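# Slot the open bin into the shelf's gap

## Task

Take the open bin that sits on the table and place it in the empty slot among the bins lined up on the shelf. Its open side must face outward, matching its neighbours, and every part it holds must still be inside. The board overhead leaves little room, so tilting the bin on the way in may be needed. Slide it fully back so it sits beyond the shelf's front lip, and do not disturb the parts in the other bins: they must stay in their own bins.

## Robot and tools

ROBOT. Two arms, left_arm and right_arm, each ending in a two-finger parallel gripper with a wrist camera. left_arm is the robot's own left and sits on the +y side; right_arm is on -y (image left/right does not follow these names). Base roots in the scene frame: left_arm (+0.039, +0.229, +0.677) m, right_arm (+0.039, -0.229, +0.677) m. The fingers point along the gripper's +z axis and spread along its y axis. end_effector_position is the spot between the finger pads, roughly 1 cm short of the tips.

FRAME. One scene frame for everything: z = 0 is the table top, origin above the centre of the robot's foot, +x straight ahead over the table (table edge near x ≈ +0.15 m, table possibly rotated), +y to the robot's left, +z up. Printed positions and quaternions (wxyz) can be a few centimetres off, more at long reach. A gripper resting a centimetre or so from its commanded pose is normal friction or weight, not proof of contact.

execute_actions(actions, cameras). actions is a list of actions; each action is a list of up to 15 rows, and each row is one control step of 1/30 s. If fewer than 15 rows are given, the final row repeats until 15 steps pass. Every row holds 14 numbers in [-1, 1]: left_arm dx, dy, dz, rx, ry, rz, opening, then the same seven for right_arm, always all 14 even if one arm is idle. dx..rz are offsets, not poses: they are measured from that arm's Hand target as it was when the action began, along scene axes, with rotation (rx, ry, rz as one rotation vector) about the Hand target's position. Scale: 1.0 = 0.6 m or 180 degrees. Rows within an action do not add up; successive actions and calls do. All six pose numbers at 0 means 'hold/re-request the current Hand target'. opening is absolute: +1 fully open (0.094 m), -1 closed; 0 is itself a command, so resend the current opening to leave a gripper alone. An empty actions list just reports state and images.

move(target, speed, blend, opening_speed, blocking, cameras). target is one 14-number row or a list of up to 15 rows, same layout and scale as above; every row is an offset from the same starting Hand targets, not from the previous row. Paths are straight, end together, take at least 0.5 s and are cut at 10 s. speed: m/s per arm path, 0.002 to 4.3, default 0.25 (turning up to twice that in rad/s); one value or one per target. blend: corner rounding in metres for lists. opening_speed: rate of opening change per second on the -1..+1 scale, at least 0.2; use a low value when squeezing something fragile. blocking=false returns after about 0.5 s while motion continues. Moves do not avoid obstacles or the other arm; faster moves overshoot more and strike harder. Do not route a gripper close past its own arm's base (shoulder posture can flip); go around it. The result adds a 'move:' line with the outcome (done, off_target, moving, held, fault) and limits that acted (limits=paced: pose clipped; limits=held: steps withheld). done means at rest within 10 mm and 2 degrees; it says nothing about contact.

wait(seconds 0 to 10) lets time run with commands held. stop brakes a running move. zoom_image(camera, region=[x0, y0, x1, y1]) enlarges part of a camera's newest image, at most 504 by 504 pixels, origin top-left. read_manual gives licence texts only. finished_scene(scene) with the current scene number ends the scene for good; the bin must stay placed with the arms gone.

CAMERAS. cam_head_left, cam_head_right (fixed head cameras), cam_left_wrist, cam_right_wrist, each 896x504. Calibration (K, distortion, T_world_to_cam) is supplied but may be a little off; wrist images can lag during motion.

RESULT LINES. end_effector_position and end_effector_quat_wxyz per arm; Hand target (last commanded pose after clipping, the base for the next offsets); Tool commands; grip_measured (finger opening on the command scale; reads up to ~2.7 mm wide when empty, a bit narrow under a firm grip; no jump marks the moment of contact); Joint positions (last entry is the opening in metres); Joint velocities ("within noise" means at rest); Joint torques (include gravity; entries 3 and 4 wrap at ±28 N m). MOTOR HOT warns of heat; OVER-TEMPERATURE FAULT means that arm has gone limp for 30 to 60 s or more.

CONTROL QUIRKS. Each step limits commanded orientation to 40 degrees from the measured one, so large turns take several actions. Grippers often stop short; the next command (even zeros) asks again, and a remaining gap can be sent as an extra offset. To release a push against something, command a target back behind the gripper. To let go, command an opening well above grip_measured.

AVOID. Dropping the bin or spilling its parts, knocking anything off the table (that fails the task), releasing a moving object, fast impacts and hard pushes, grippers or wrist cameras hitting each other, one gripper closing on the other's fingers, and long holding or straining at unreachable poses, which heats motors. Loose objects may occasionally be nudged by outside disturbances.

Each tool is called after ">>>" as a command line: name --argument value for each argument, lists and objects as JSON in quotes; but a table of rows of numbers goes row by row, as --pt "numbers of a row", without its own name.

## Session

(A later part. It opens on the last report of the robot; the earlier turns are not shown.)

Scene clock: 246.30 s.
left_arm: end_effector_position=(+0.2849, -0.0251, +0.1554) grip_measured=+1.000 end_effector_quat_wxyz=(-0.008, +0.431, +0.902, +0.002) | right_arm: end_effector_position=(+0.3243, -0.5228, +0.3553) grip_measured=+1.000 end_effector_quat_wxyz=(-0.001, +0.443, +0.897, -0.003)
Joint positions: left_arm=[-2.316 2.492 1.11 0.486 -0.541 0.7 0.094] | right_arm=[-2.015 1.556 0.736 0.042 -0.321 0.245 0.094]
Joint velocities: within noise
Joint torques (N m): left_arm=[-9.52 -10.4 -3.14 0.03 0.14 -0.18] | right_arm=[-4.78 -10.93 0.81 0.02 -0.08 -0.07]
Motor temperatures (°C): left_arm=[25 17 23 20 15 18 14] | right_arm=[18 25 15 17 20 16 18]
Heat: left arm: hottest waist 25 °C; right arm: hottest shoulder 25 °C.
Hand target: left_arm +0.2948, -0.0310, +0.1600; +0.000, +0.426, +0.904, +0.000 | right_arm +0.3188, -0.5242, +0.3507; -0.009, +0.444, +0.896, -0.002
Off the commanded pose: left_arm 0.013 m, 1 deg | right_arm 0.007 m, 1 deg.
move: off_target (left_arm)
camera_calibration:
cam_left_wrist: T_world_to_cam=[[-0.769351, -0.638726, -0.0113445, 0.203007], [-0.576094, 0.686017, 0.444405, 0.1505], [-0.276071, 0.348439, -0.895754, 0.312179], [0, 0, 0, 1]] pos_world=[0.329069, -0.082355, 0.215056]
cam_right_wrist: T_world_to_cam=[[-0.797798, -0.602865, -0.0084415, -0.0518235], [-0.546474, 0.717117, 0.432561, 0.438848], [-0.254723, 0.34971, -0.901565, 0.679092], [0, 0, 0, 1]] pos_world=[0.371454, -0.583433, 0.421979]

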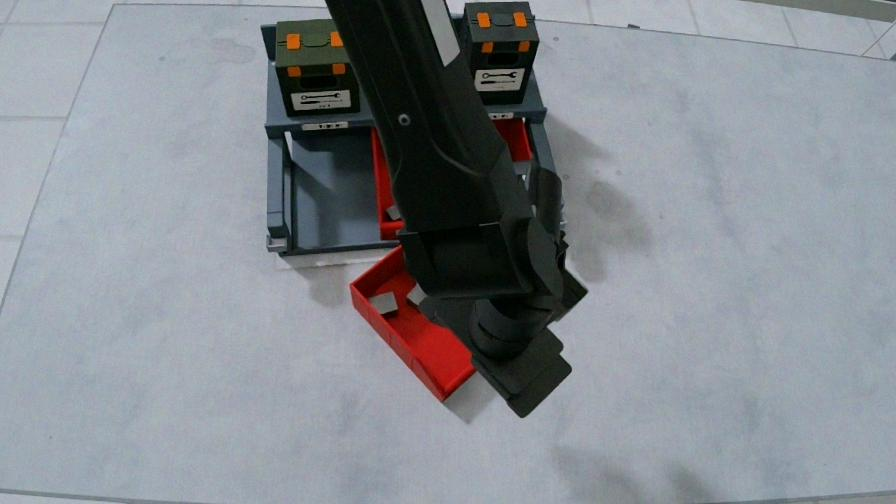

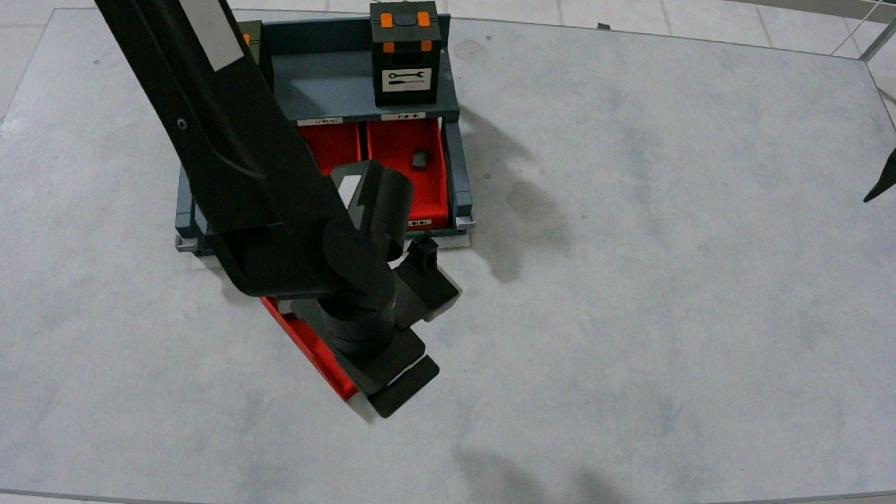

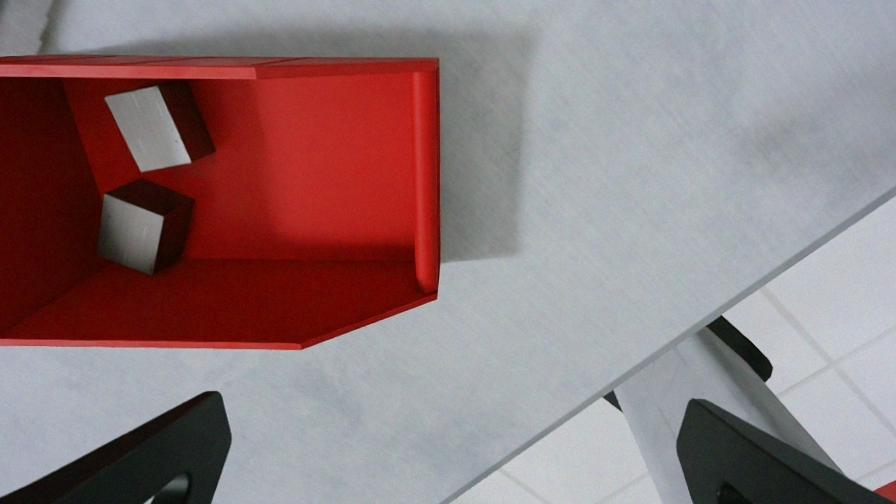

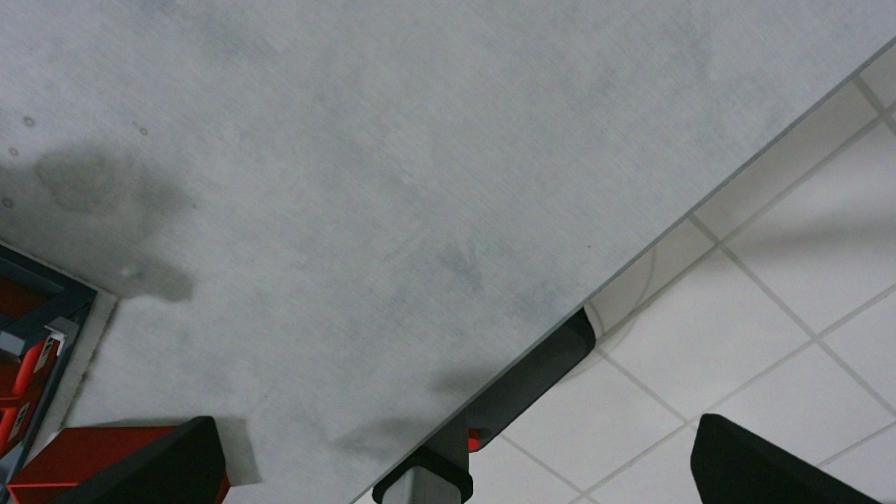

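>>> move --target '[0.0215, -0.0073, -0.1507, 0,0,0, 1, 0,0,0,0,0,0,1]' --speed 0.15 --cameras '["cam_left_wrist","cam_head_right","cam_head_left"]'

Scene clock: 269.87 s.
left_arm: end_effector_position=(+0.3165, -0.0378, +0.0733) grip_measured=+1.000 end_effector_quat_wxyz=(+0.008, +0.420, +0.908, +0.002) | right_arm: end_effector_position=(+0.3243, -0.5228, +0.3553) grip_measured=+1.000 end_effector_quat_wxyz=(-0.001, +0.443, +0.897, -0.003)
Joint positions: left_arm=[-2.249 2.64 1.379 0.43 -0.488 0.751 0.094] | right_arm=[-2.015 1.556 0.736 0.042 -0.321 0.245 0.094]
Joint velocities: within noise
Joint torques (N m): left_arm=[-8.7 -8.7 -2.56 0.02 0.16 0.02] | right_arm=[-4.6 -10.7 0.8 0.02 -0.1 -0.09]
Motor temperatures (°C): left_arm=[26 17 22 19 15 18 14] | right_arm=[17 25 15 16 20 16 18]
Heat: left arm: hottest waist 26 °C; right arm: hottest shoulder 25 °C.
Hand target: left_arm +0.3078, -0.0353, +0.0696; +0.000, +0.426, +0.904, +0.000 | right_arm +0.3188, -0.5242, +0.3507; -0.009, +0.444, +0.896, -0.002
Off the commanded pose: left_arm 0.010 m, 1 deg | right_arm 0.007 m, 1 deg.
move: done
camera_calibration:
cam_left_wrist: T_world_to_cam=[[-0.752998, -0.657587, -0.0239407, 0.213412], [-0.60488, 0.677404, 0.418622, 0.224648], [-0.259062, 0.329703, -0.907845, 0.24657], [0, 0, 0, 1]] pos_world=[0.360461, -0.093135, 0.134914]
Images, in order (width x height): cam_head_left 896x504, cam_head_right 896x504, cam_left_wrist 896x504.

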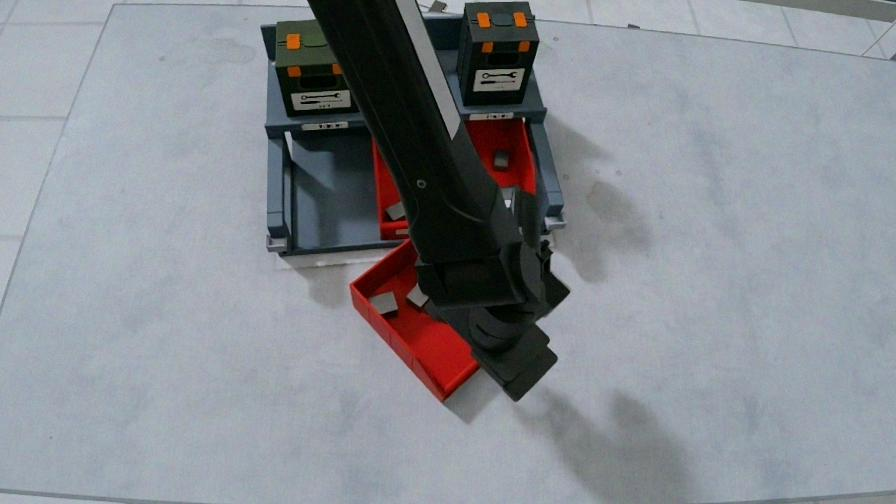

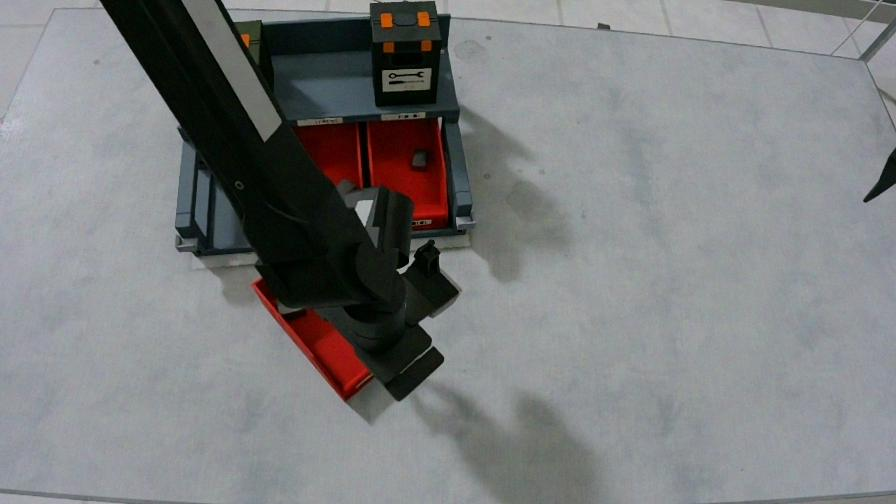

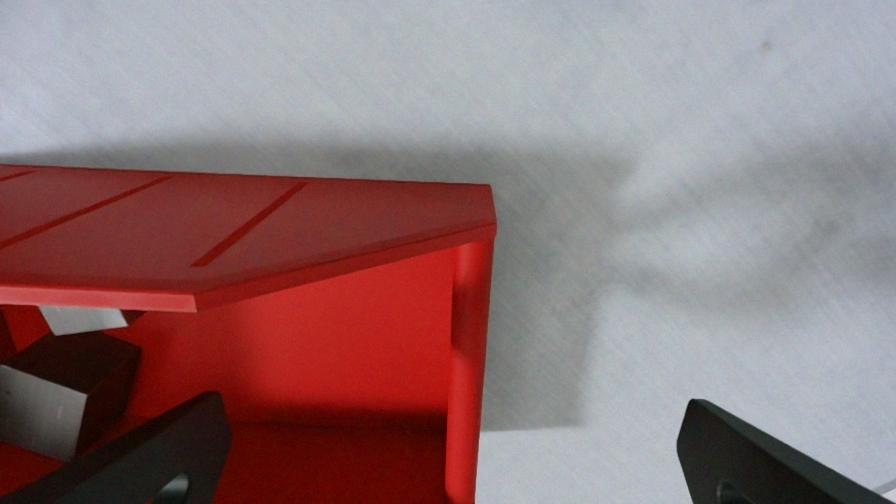

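>>> move --target '[-0.0142, 0.0137, -0.0127, 0,0,-0.0056, 1, 0,0,0,0,0,0,1]' --speed 0.1 --cameras '["cam_left_wrist"]'

Scene clock: 282.93 s.
left_arm: end_effector_position=(+0.3070, -0.0316, +0.0669) grip_measured=+1.000 end_effector_quat_wxyz=(+0.003, +0.432, +0.902, +0.000) | right_arm: end_effector_position=(+0.3243, -0.5228, +0.3553) grip_measured=+1.000 end_effector_quat_wxyz=(-0.001, +0.443, +0.897, -0.003)
Joint positions: left_arm=[-2.235 2.656 1.379 0.44 -0.476 0.783 0.094] | right_arm=[-2.015 1.556 0.736 0.042 -0.321 0.245 0.094]
Joint velocities: within noise
Joint torques (N m): left_arm=[-8.23 -8 -2.88 0.83 0.16 0.04] | right_arm=[-5.07 -10.93 0.73 0.13 -0.11 -0.1]
Motor temperatures (°C): left_arm=[26 17 22 19 15 18 14] | right_arm=[17 25 15 16 20 16 18]
Heat: left arm: hottest waist 26 °C; right arm: hottest shoulder 25 °C.
Hand target: left_arm +0.2994, -0.0272, +0.0621; +0.000, +0.434, +0.901, +0.000 | right_arm +0.3187, -0.5242, +0.3507; -0.009, +0.444, +0.896, -0.002
Off the commanded pose: left_arm 0.010 m, 1 deg | right_arm 0.007 m, 1 deg.
move: done
camera_calibration:
cam_left_wrist: T_world_to_cam=[[-0.76996, -0.637898, -0.0157296, 0.215394], [-0.582914, 0.693137, 0.423995, 0.210802], [-0.259563, 0.335628, -0.905528, 0.236468], [0, 0, 0, 1]] pos_world=[0.350102, -0.0880806, 0.128138]
Images, in order (width x height): cam_left_wrist 896x504.

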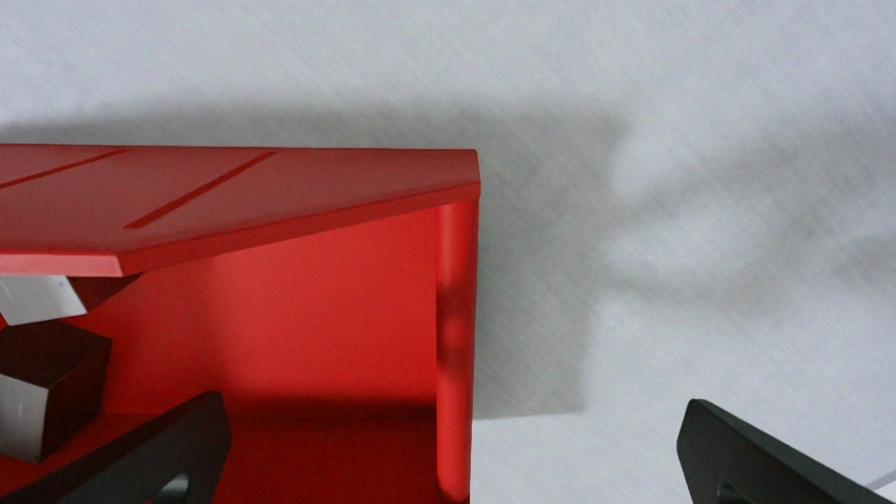

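>>> move --target '[-0.0070, 0.0087, -0.045, 0,0,0, 1, 0,0,0,0,0,0,1]' --speed 0.08 --cameras '["cam_left_wrist"]'

Scene clock: 292.90 s.
left_arm: end_effector_position=(+0.3026, -0.0253, +0.0393) grip_measured=+1.000 end_effector_quat_wxyz=(+0.004, +0.431, +0.902, +0.000) | right_arm: end_effector_position=(+0.3243, -0.5228, +0.3553) grip_measured=+1.000 end_effector_quat_wxyz=(-0.001, +0.443, +0.897, -0.003)
Joint positions: left_arm=[-2.204 2.715 1.448 0.442 -0.456 0.808 0.094] | right_arm=[-2.015 1.556 0.736 0.042 -0.321 0.245 0.094]
Joint velocities: within noise
Joint torques (N m): left_arm=[-8.29 -7.88 -2.76 0.64 0.15 0.07] | right_arm=[-4.78 -10.99 0.69 0.01 -0.1 -0.07]
Motor temperatures (°C): left_arm=[26 17 21 19 15 18 14] | right_arm=[17 25 15 16 20 16 18]
Heat: left arm: hottest waist 26 °C; right arm: hottest shoulder 25 °C.
Hand target: left_arm +0.2952, -0.0219, +0.0350; +0.000, +0.434, +0.901, +0.000 | right_arm +0.3187, -0.5242, +0.3507; -0.009, +0.444, +0.896, -0.002
Off the commanded pose: left_arm 0.009 m, 1 deg | right_arm 0.007 m, 1 deg.
move: done
camera_calibration:
cam_left_wrist: T_world_to_cam=[[-0.768987, -0.63903, -0.0173222, 0.215386], [-0.584325, 0.691651, 0.424481, 0.215867], [-0.259275, 0.336542, -0.905271, 0.208041], [0, 0, 0, 1]] pos_world=[0.345706, -0.081681, 0.100433]
Images, in order (width x height): cam_left_wrist 896x504.

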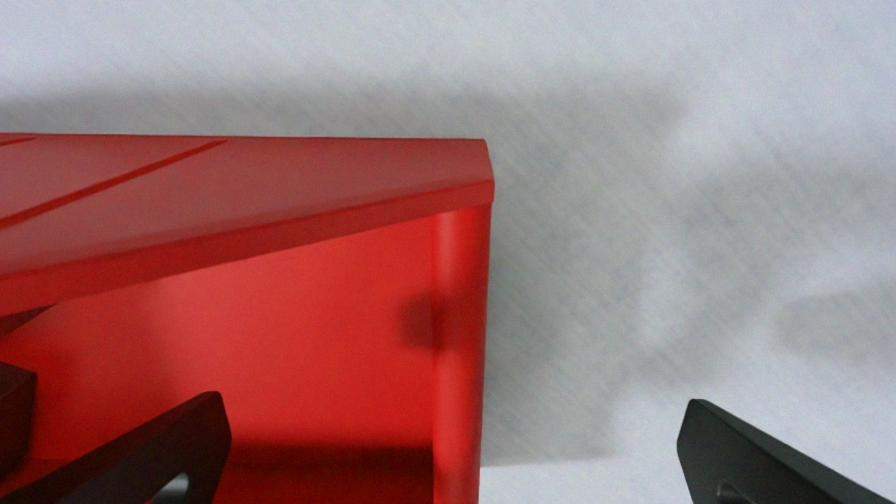

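>>> move --target '[0,0,0, 0,0,0, 1, 0.0072,0.397,-0.3545,0.2027,0.0849,-0.1469,1]' --speed 0.25

Scene clock: 319.40 s.
left_arm: end_effector_position=(+0.3026, -0.0253, +0.0393) grip_measured=+1.000 end_effector_quat_wxyz=(+0.004, +0.431, +0.902, +0.000) | right_arm: end_effector_position=(+0.3257, -0.2905, +0.1410) grip_measured=+1.000 end_effector_quat_wxyz=(-0.254, +0.602, +0.725, +0.220)
Joint positions: left_arm=[-2.204 2.715 1.448 0.442 -0.456 0.809 0.094] | right_arm=[-1.661 2.233 1.2 -0.14 -0.614 0.802 0.094]
Joint velocities: within noise
Joint torques (N m): left_arm=[-8.06 -8 -2.82 0.69 0.16 0.05] | right_arm=[-0.67 -12.16 -2.8 -0.9 -0.41 0.05]
Motor temperatures (°C): left_arm=[26 17 21 19 15 18 14] | right_arm=[17 25 15 16 20 16 18]
Heat: left arm: hottest waist 26 °C; right arm: hottest shoulder 25 °C.
Hand target: left_arm +0.2952, -0.0219, +0.0350; +0.000, +0.434, +0.901, +0.000 | right_arm +0.3232, -0.2861, +0.1381; -0.262, +0.604, +0.720, +0.220
Off the commanded pose: left_arm 0.009 m, 1 deg | right_arm 0.006 m, 1 deg.
move: done
camera_calibration:
cam_left_wrist: T_world_to_cam=[[-0.769541, -0.63837, -0.0170312, 0.215538], [-0.583722, 0.692347, 0.424174, 0.215814], [-0.258989, 0.336361, -0.90542, 0.207976], [0, 0, 0, 1]] pos_world=[0.345705, -0.08178, 0.100434]
cam_right_wrist: T_world_to_cam=[[-0.986008, -0.165561, -0.019458, 0.277341], [-0.0875387, 0.414902, 0.905645, 0.0617917], [-0.141867, 0.894676, -0.42359, 0.459117], [0, 0, 0, 1]] pos_world=[0.344003, -0.390481, 0.143912]

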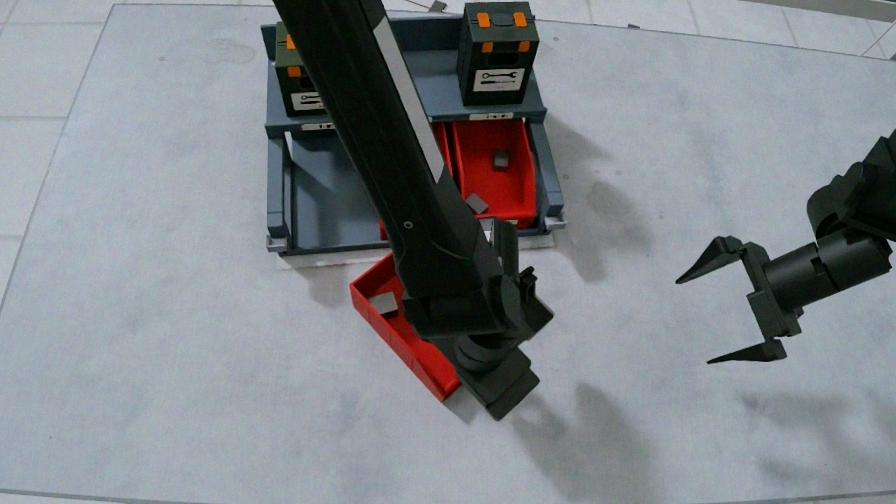

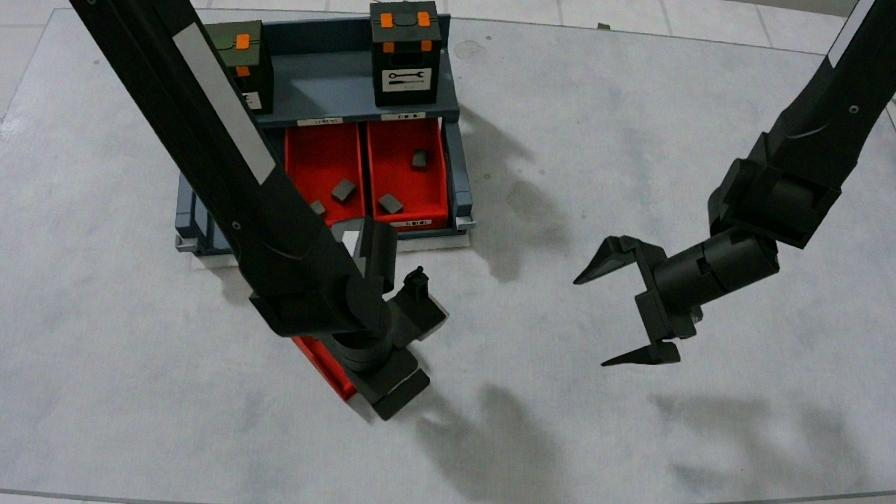

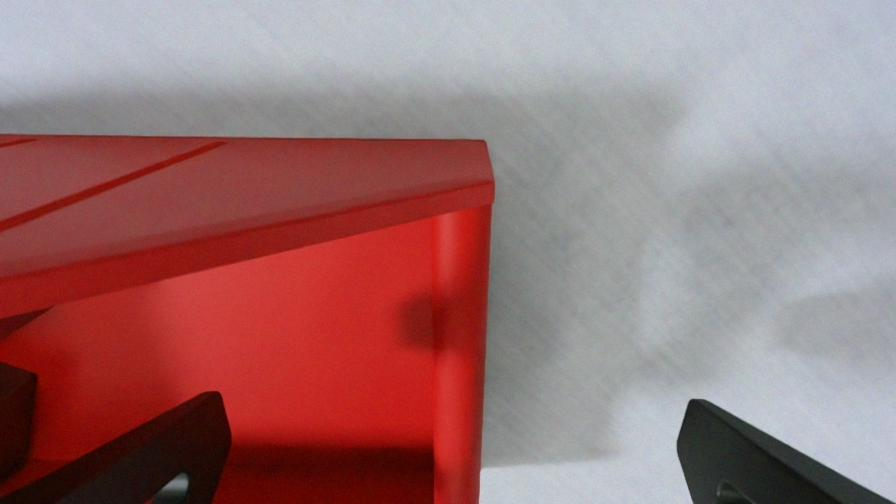

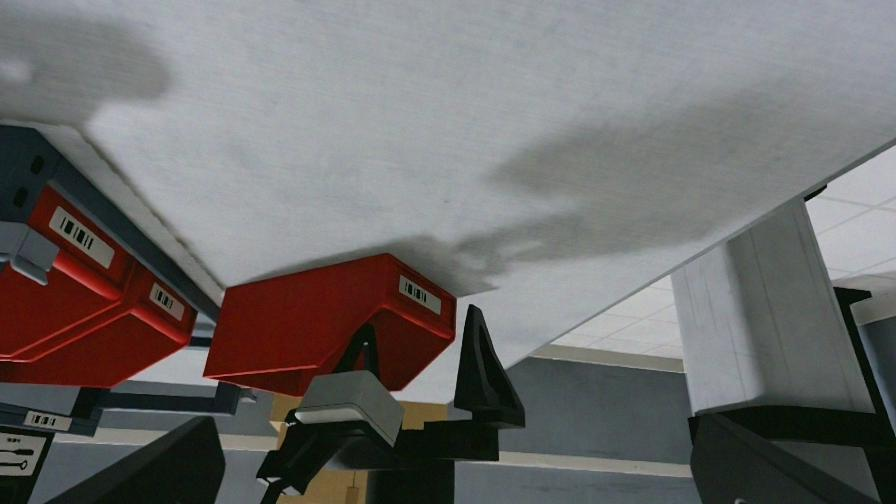

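>>> zoom_image --camera "cam_right_wrist" --region '[190, 230, 540, 500]'

>>> zoom_image --camera "cam_right_wrist" --region '[0, 100, 260, 430]'

Scaled by 1.440 from the camera's 896x504 image, which has a finer 1280x720 frame.

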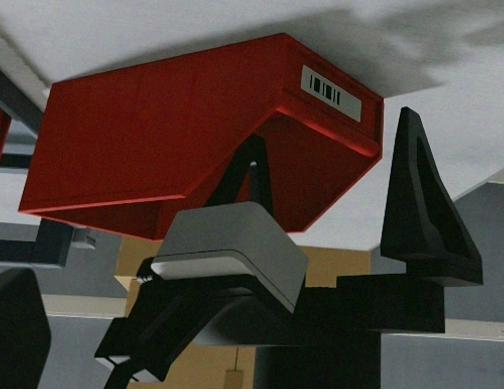

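Scaled by 1.527 from the camera's 896x504 image, which has a finer 1280x720 frame.

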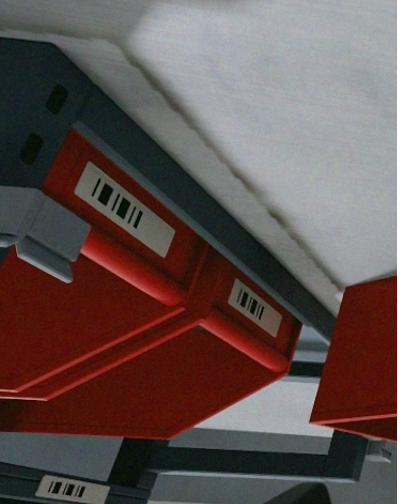

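>>> move --target '[0,0,-0.0192, 0,0,0, 1, 0,0,0,0,0,0,1]' --speed 0.08 --cameras '["cam_left_wrist","cam_right_wrist"]'

Scene clock: 339.57 s.
left_arm: end_effector_position=(+0.3055, -0.0272, +0.0292) grip_measured=+1.000 end_effector_quat_wxyz=(+0.009, +0.430, +0.903, +0.001) | right_arm: end_effector_position=(+0.3257, -0.2904, +0.1410) grip_measured=+1.000 end_effector_quat_wxyz=(-0.254, +0.602, +0.724, +0.220)
Joint positions: left_arm=[-2.198 2.738 1.484 0.442 -0.45 0.815 0.094] | right_arm=[-1.661 2.233 1.2 -0.14 -0.615 0.803 0.094]
Joint velocities: within noise
Joint torques (N m): left_arm=[-8.06 -8 -2.59 0.24 0.15 0.07] | right_arm=[-0.73 -11.87 -2.73 -1.1 -0.39 0.07]
Motor temperatures (°C): left_arm=[26 17 21 19 15 18 14] | right_arm=[17 24 15 16 20 16 18]
Heat: left arm: hottest waist 26 °C; right arm: hottest shoulder 24 °C.
Hand target: left_arm +0.2951, -0.0220, +0.0235; +0.000, +0.434, +0.901, +0.000 | right_arm +0.3232, -0.2861, +0.1381; -0.262, +0.604, +0.720, +0.220
Off the commanded pose: left_arm 0.013 m, 1 deg | right_arm 0.006 m, 1 deg.
move: off_target (left_arm)
camera_calibration:
cam_left_wrist: T_world_to_cam=[[-0.767426, -0.640734, -0.0227581, 0.215802], [-0.58985, 0.691678, 0.416723, 0.225095], [-0.251268, 0.333228, -0.908748, 0.197973], [0, 0, 0, 1]] pos_world=[0.348128, -0.0833917, 0.091017]
cam_right_wrist: T_world_to_cam=[[-0.986197, -0.164496, -0.0189065, 0.277639], [-0.0865655, 0.41488, 0.905749, 0.0614258], [-0.141148, 0.894883, -0.423393, 0.458907], [0, 0, 0, 1]] pos_world=[0.343898, -0.390482, 0.143911]
Images, in order (width x height): cam_left_wrist 896x504, cam_right_wrist 896x504.

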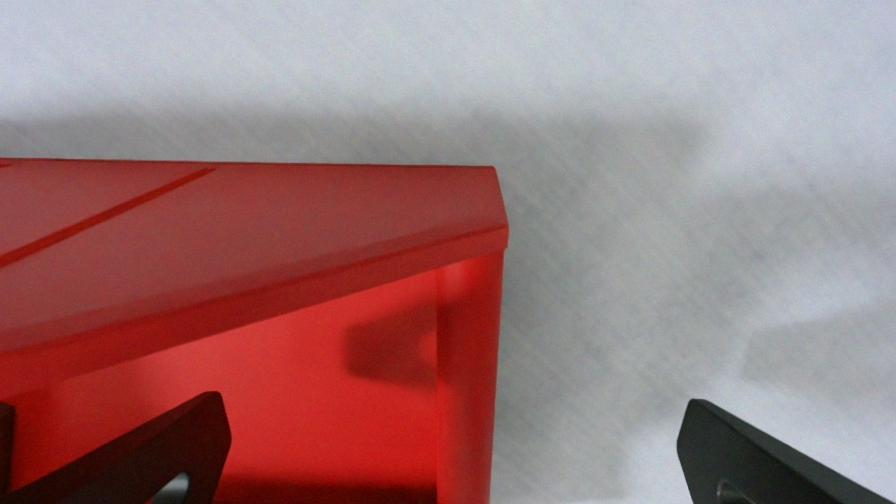

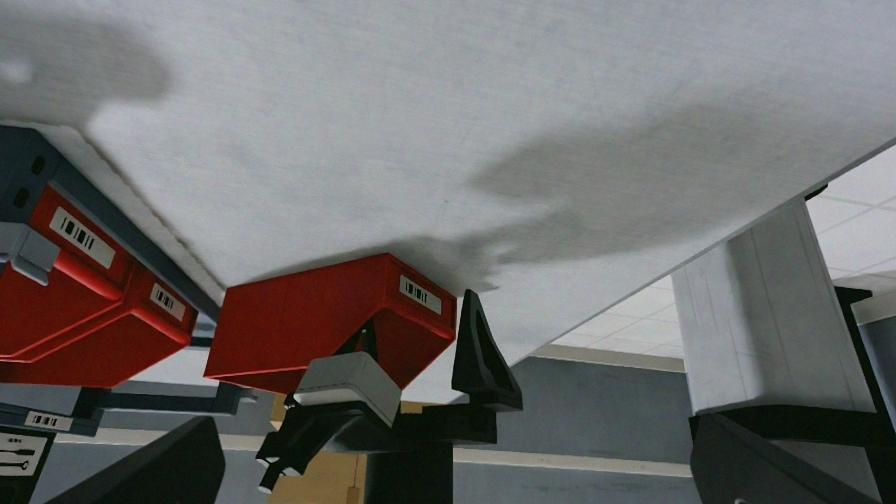

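>>> move --target '[-0.0083,-0.005,-0.003, 0,0,0, 1, 0,0,0,0,0,0,1]' --speed 0.05 --cameras '["cam_left_wrist","cam_right_wrist"]'

Scene clock: 346.30 s.
left_arm: end_effector_position=(+0.2992, -0.0282, +0.0262) grip_measured=+1.000 end_effector_quat_wxyz=(+0.006, +0.432, +0.902, +0.000) | right_arm: end_effector_position=(+0.3258, -0.2904, +0.1411) grip_measured=+1.000 end_effector_quat_wxyz=(-0.254, +0.602, +0.724, +0.220)
Joint positions: left_arm=[-2.198 2.751 1.49 0.442 -0.45 0.816 0.094] | right_arm=[-1.661 2.233 1.2 -0.14 -0.615 0.803 0.094]
Joint velocities: within noise
Joint torques (N m): left_arm=[-8.06 -7.53 -2.65 0.47 0.06 0.01] | right_arm=[-0.62 -11.99 -2.85 -1.06 -0.38 0.06]
Motor temperatures (°C): left_arm=[26 17 21 19 15 18 14] | right_arm=[17 24 15 16 20 16 18]
Heat: left arm: hottest waist 26 °C; right arm: hottest shoulder 24 °C.
Hand target: left_arm +0.2902, -0.0250, +0.0217; +0.000, +0.434, +0.901, +0.000 | right_arm +0.3232, -0.2860, +0.1381; -0.262, +0.604, +0.720, +0.220
Off the commanded pose: left_arm 0.011 m, 1 deg | right_arm 0.006 m, 1 deg.
move: off_target (left_arm)
camera_calibration:
cam_left_wrist: T_world_to_cam=[[-0.769841, -0.637973, -0.0183403, 0.210864], [-0.584922, 0.693744, 0.42022, 0.221805], [-0.255365, 0.33423, -0.907237, 0.195174], [0, 0, 0, 1]] pos_world=[0.341911, -0.0845837, 0.0877296]
cam_right_wrist: T_world_to_cam=[[-0.986216, -0.16435, -0.0191414, 0.277853], [-0.0866662, 0.414553, 0.905889, 0.0611906], [-0.140948, 0.895062, -0.423082, 0.45883], [0, 0, 0, 1]] pos_world=[0.343998, -0.390383, 0.144009]
Images, in order (width x height): cam_left_wrist 896x504, cam_right_wrist 896x504.

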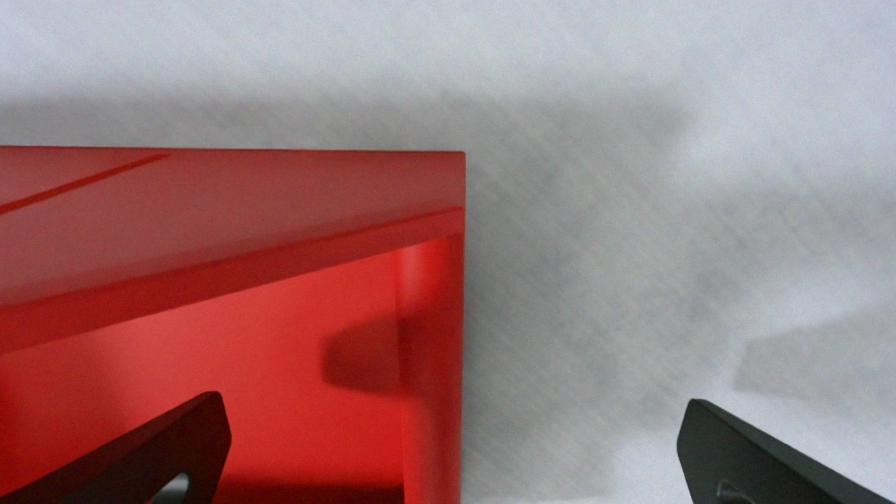

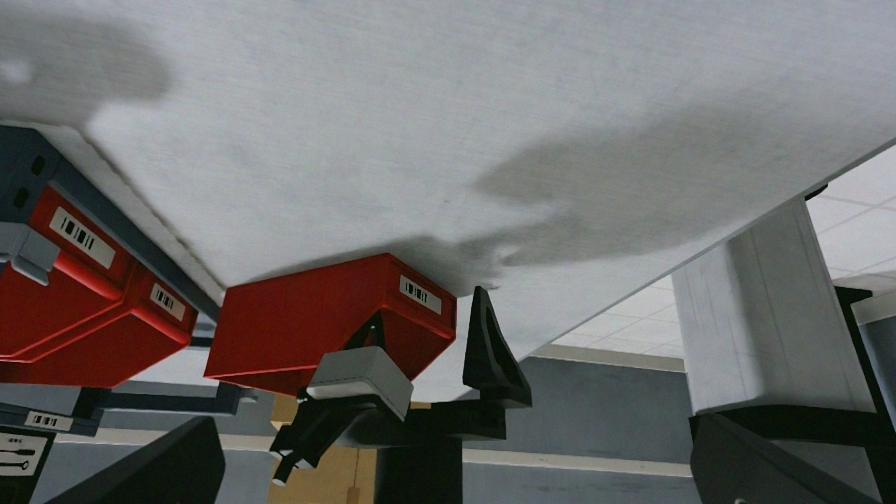

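>>> move --target '[0.003,0.003,0.002, 0,0,0, -0.88, 0,0,0,0,0,0,1]' --speed 0.05 --opening_speed 0.5 --cameras '["cam_left_wrist","cam_right_wrist"]'

Scene clock: 354.50 s.
left_arm: end_effector_position=(+0.2998, -0.0273, +0.0257) grip_measured=-0.808 end_effector_quat_wxyz=(+0.006, +0.431, +0.902, +0.001) | right_arm: end_effector_position=(+0.3258, -0.2904, +0.1411) grip_measured=+1.000 end_effector_quat_wxyz=(-0.254, +0.602, +0.724, +0.220)
Joint positions: left_arm=[-2.196 2.751 1.492 0.442 -0.451 0.816 0.009] | right_arm=[-1.661 2.233 1.2 -0.14 -0.615 0.803 0.094]
Joint velocities: within noise
Joint torques (N m): left_arm=[-8.06 -8.18 -3.04 0.53 0.11 0.03] | right_arm=[-1.08 -11.58 -2.71 -1.06 -0.36 0.04]
Motor temperatures (°C): left_arm=[26 17 21 19 15 18 14] | right_arm=[17 24 15 16 20 16 18]
Heat: left arm: hottest waist 26 °C; right arm: hottest shoulder 24 °C.
Hand target: left_arm +0.2921, -0.0231, +0.0229; +0.000, +0.434, +0.901, +0.000 | right_arm +0.3232, -0.2861, +0.1381; -0.262, +0.604, +0.720, +0.220
Off the commanded pose: left_arm 0.009 m, 1 deg | right_arm 0.006 m, 1 deg.
move: done
camera_calibration:
cam_left_wrist: T_world_to_cam=[[-0.768883, -0.639078, -0.0199543, 0.211689], [-0.586225, 0.69215, 0.421033, 0.222088], [-0.255262, 0.335423, -0.906826, 0.194534], [0, 0, 0, 1]] pos_world=[0.342615, -0.0836835, 0.0871256]
cam_right_wrist: T_world_to_cam=[[-0.986216, -0.16435, -0.0191414, 0.277853], [-0.0866662, 0.414553, 0.905889, 0.0611906], [-0.140948, 0.895062, -0.423082, 0.45883], [0, 0, 0, 1]] pos_world=[0.343998, -0.390383, 0.144009]
Images, in order (width x height): cam_left_wrist 896x504, cam_right_wrist 896x504.

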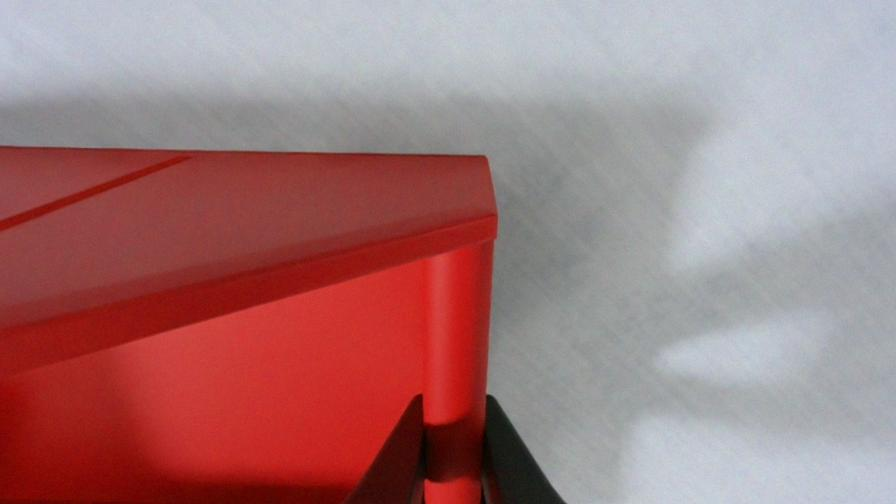

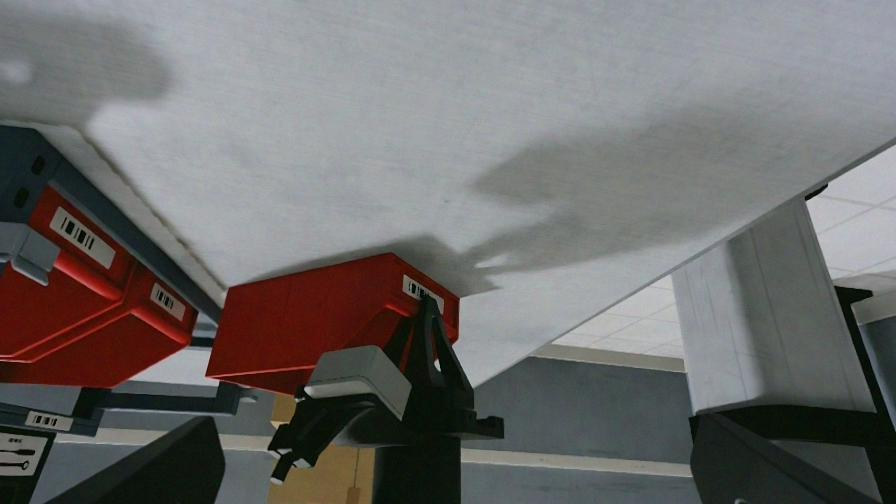

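>>> move --target '[0.0,0.0,0.09, 0,0,0, -0.88, 0,0,0,0,0,0,1]' --speed 0.08 --cameras '["cam_left_wrist","cam_right_wrist"]'

>>> zoom_image --camera "cam_right_wrist" --region '[160, 150, 560, 500]'

Scene clock: 357.97 s.
left_arm: end_effector_position=(+0.2891, -0.0166, +0.0634) grip_measured=-0.810 end_effector_quat_wxyz=(-0.006, +0.433, +0.901, +0.000) | right_arm: end_effector_position=(+0.3258, -0.2904, +0.1411) grip_measured=+1.000 end_effector_quat_wxyz=(-0.254, +0.602, +0.724, +0.220)
Joint positions: left_arm=[-2.213 2.669 1.352 0.468 -0.47 0.796 0.009] | right_arm=[-1.661 2.233 1.2 -0.14 -0.615 0.804 0.094]
Joint velocities: within noise
Joint torques (N m): left_arm=[-9.99 -10.58 -5.63 0.8 -0.32 -0.15] | right_arm=[-0.56 -11.22 -2.56 -1.02 -0.38 -0.01]
Motor temperatures (°C): left_arm=[26 17 21 19 15 18 14] | right_arm=[17 24 15 16 20 16 18]
Heat: left arm: hottest waist 26 °C; right arm: hottest shoulder 24 °C.
Hand target: left_arm +0.2921, -0.0232, +0.0769; +0.000, +0.434, +0.901, +0.000 | right_arm +0.3232, -0.2861, +0.1381; -0.262, +0.604, +0.720, +0.220
Off the commanded pose: left_arm 0.015 m, 1 deg | right_arm 0.006 m, 1 deg.
move: off_target (left_arm)
camera_calibration:
cam_left_wrist: T_world_to_cam=[[-0.772328, -0.635157, -0.00920817, 0.211462], [-0.573342, 0.690775, 0.440578, 0.187626], [-0.273475, 0.34555, -0.897667, 0.227341], [0, 0, 0, 1]] pos_world=[0.333064, -0.0738535, 0.12336]
cam_right_wrist: T_world_to_cam=[[-0.986272, -0.16404, -0.0189483, 0.277865], [-0.0863649, 0.41462, 0.905887, 0.0611048], [-0.140745, 0.895087, -0.423095, 0.458758], [0, 0, 0, 1]] pos_world=[0.343896, -0.390383, 0.144009]
Images, in order (width x height): cam_left_wrist 896x504, cam_right_wrist 896x504.

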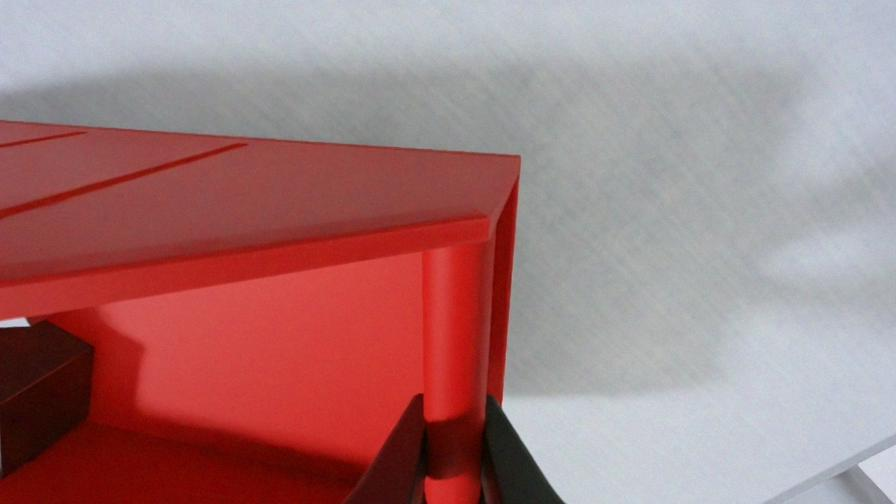

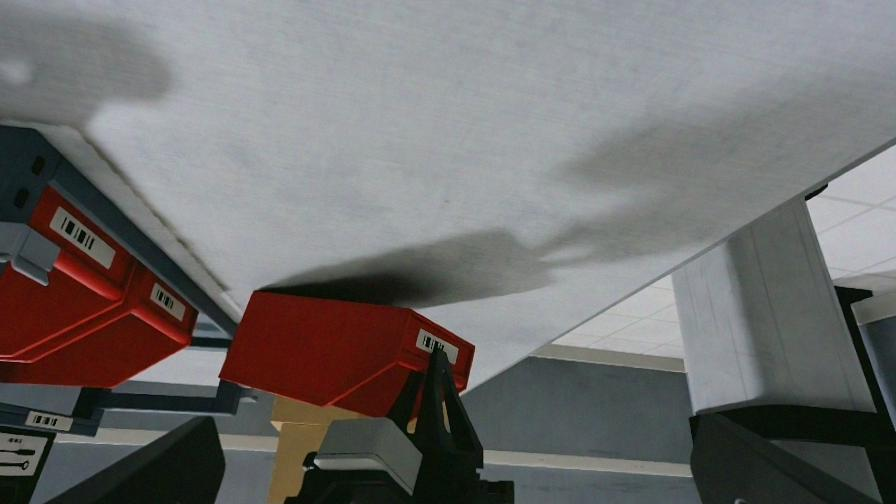

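Scaled by 1.260 from the camera's 896x504 image, which has a finer 1280x720 frame.

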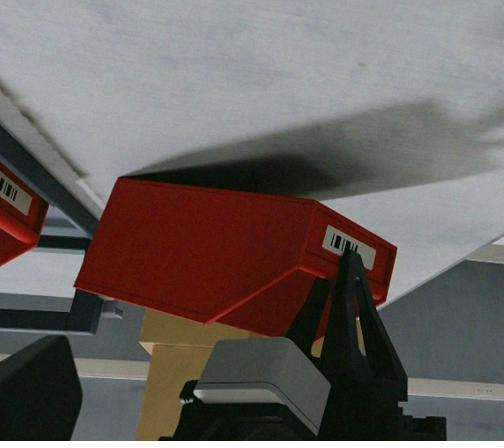

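>>> move --target '[0.0,0.0,0.06, 0,0,0, -0.88, 0,0,0,0,0,0,1]' --speed 0.08 --cameras '["cam_left_wrist","cam_right_wrist"]'

>>> zoom_image --camera "cam_right_wrist" --region '[160, 150, 560, 500]'

Scene clock: 363.23 s.
left_arm: end_effector_position=(+0.2856, -0.0181, +0.0983) grip_measured=-0.810 end_effector_quat_wxyz=(-0.009, +0.436, +0.900, -0.003) | right_arm: end_effector_position=(+0.3258, -0.2904, +0.1411) grip_measured=+1.000 end_effector_quat_wxyz=(-0.254, +0.602, +0.724, +0.220)
Joint positions: left_arm=[-2.245 2.6 1.25 0.479 -0.487 0.77 0.009] | right_arm=[-1.661 2.233 1.2 -0.14 -0.615 0.804 0.094]
Joint velocities: within noise
Joint torques (N m): left_arm=[-10.05 -11.16 -5.48 1.03 -0.49 -0.15] | right_arm=[-0.97 -11.63 -2.8 -1.03 -0.38 0.08]
Motor temperatures (°C): left_arm=[26 17 21 19 15 18 14] | right_arm=[17 24 15 16 20 16 18]
Heat: left arm: hottest waist 26 °C; right arm: hottest shoulder 24 °C.
Hand target: left_arm +0.2921, -0.0232, +0.1129; +0.000, +0.434, +0.901, +0.000 | right_arm +0.3232, -0.2861, +0.1381; -0.262, +0.604, +0.720, +0.220
Off the commanded pose: left_arm 0.017 m, 1 deg | right_arm 0.006 m, 1 deg.
move: off_target (left_arm)
camera_calibration:
cam_left_wrist: T_world_to_cam=[[-0.775945, -0.6308, -0.000940896, 0.208403], [-0.56586, 0.695402, 0.442965, 0.168946], [-0.278768, 0.344249, -0.896538, 0.259469], [0, 0, 0, 1]] pos_world=[0.329641, -0.075347, 0.157983]
cam_right_wrist: T_world_to_cam=[[-0.986272, -0.16404, -0.0189483, 0.277865], [-0.0863649, 0.41462, 0.905887, 0.0611048], [-0.140745, 0.895087, -0.423095, 0.458758], [0, 0, 0, 1]] pos_world=[0.343896, -0.390383, 0.144009]
Images, in order (width x height): cam_left_wrist 896x504, cam_right_wrist 896x504.

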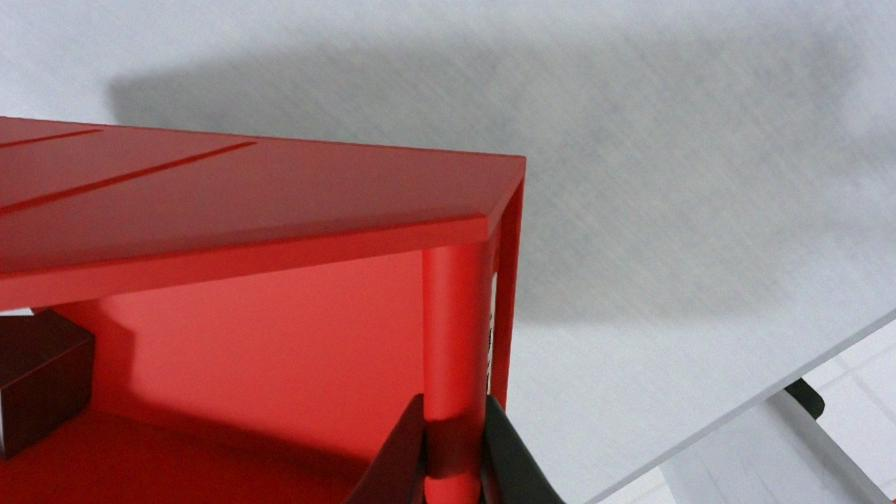

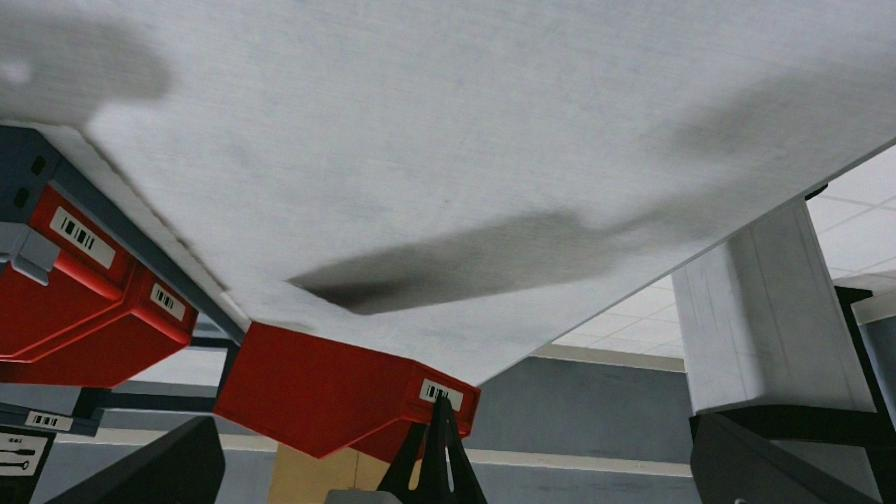

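Scaled by 1.260 from the camera's 896x504 image, which has a finer 1280x720 frame.

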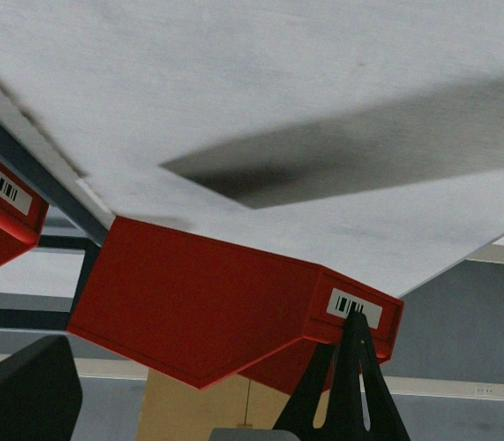

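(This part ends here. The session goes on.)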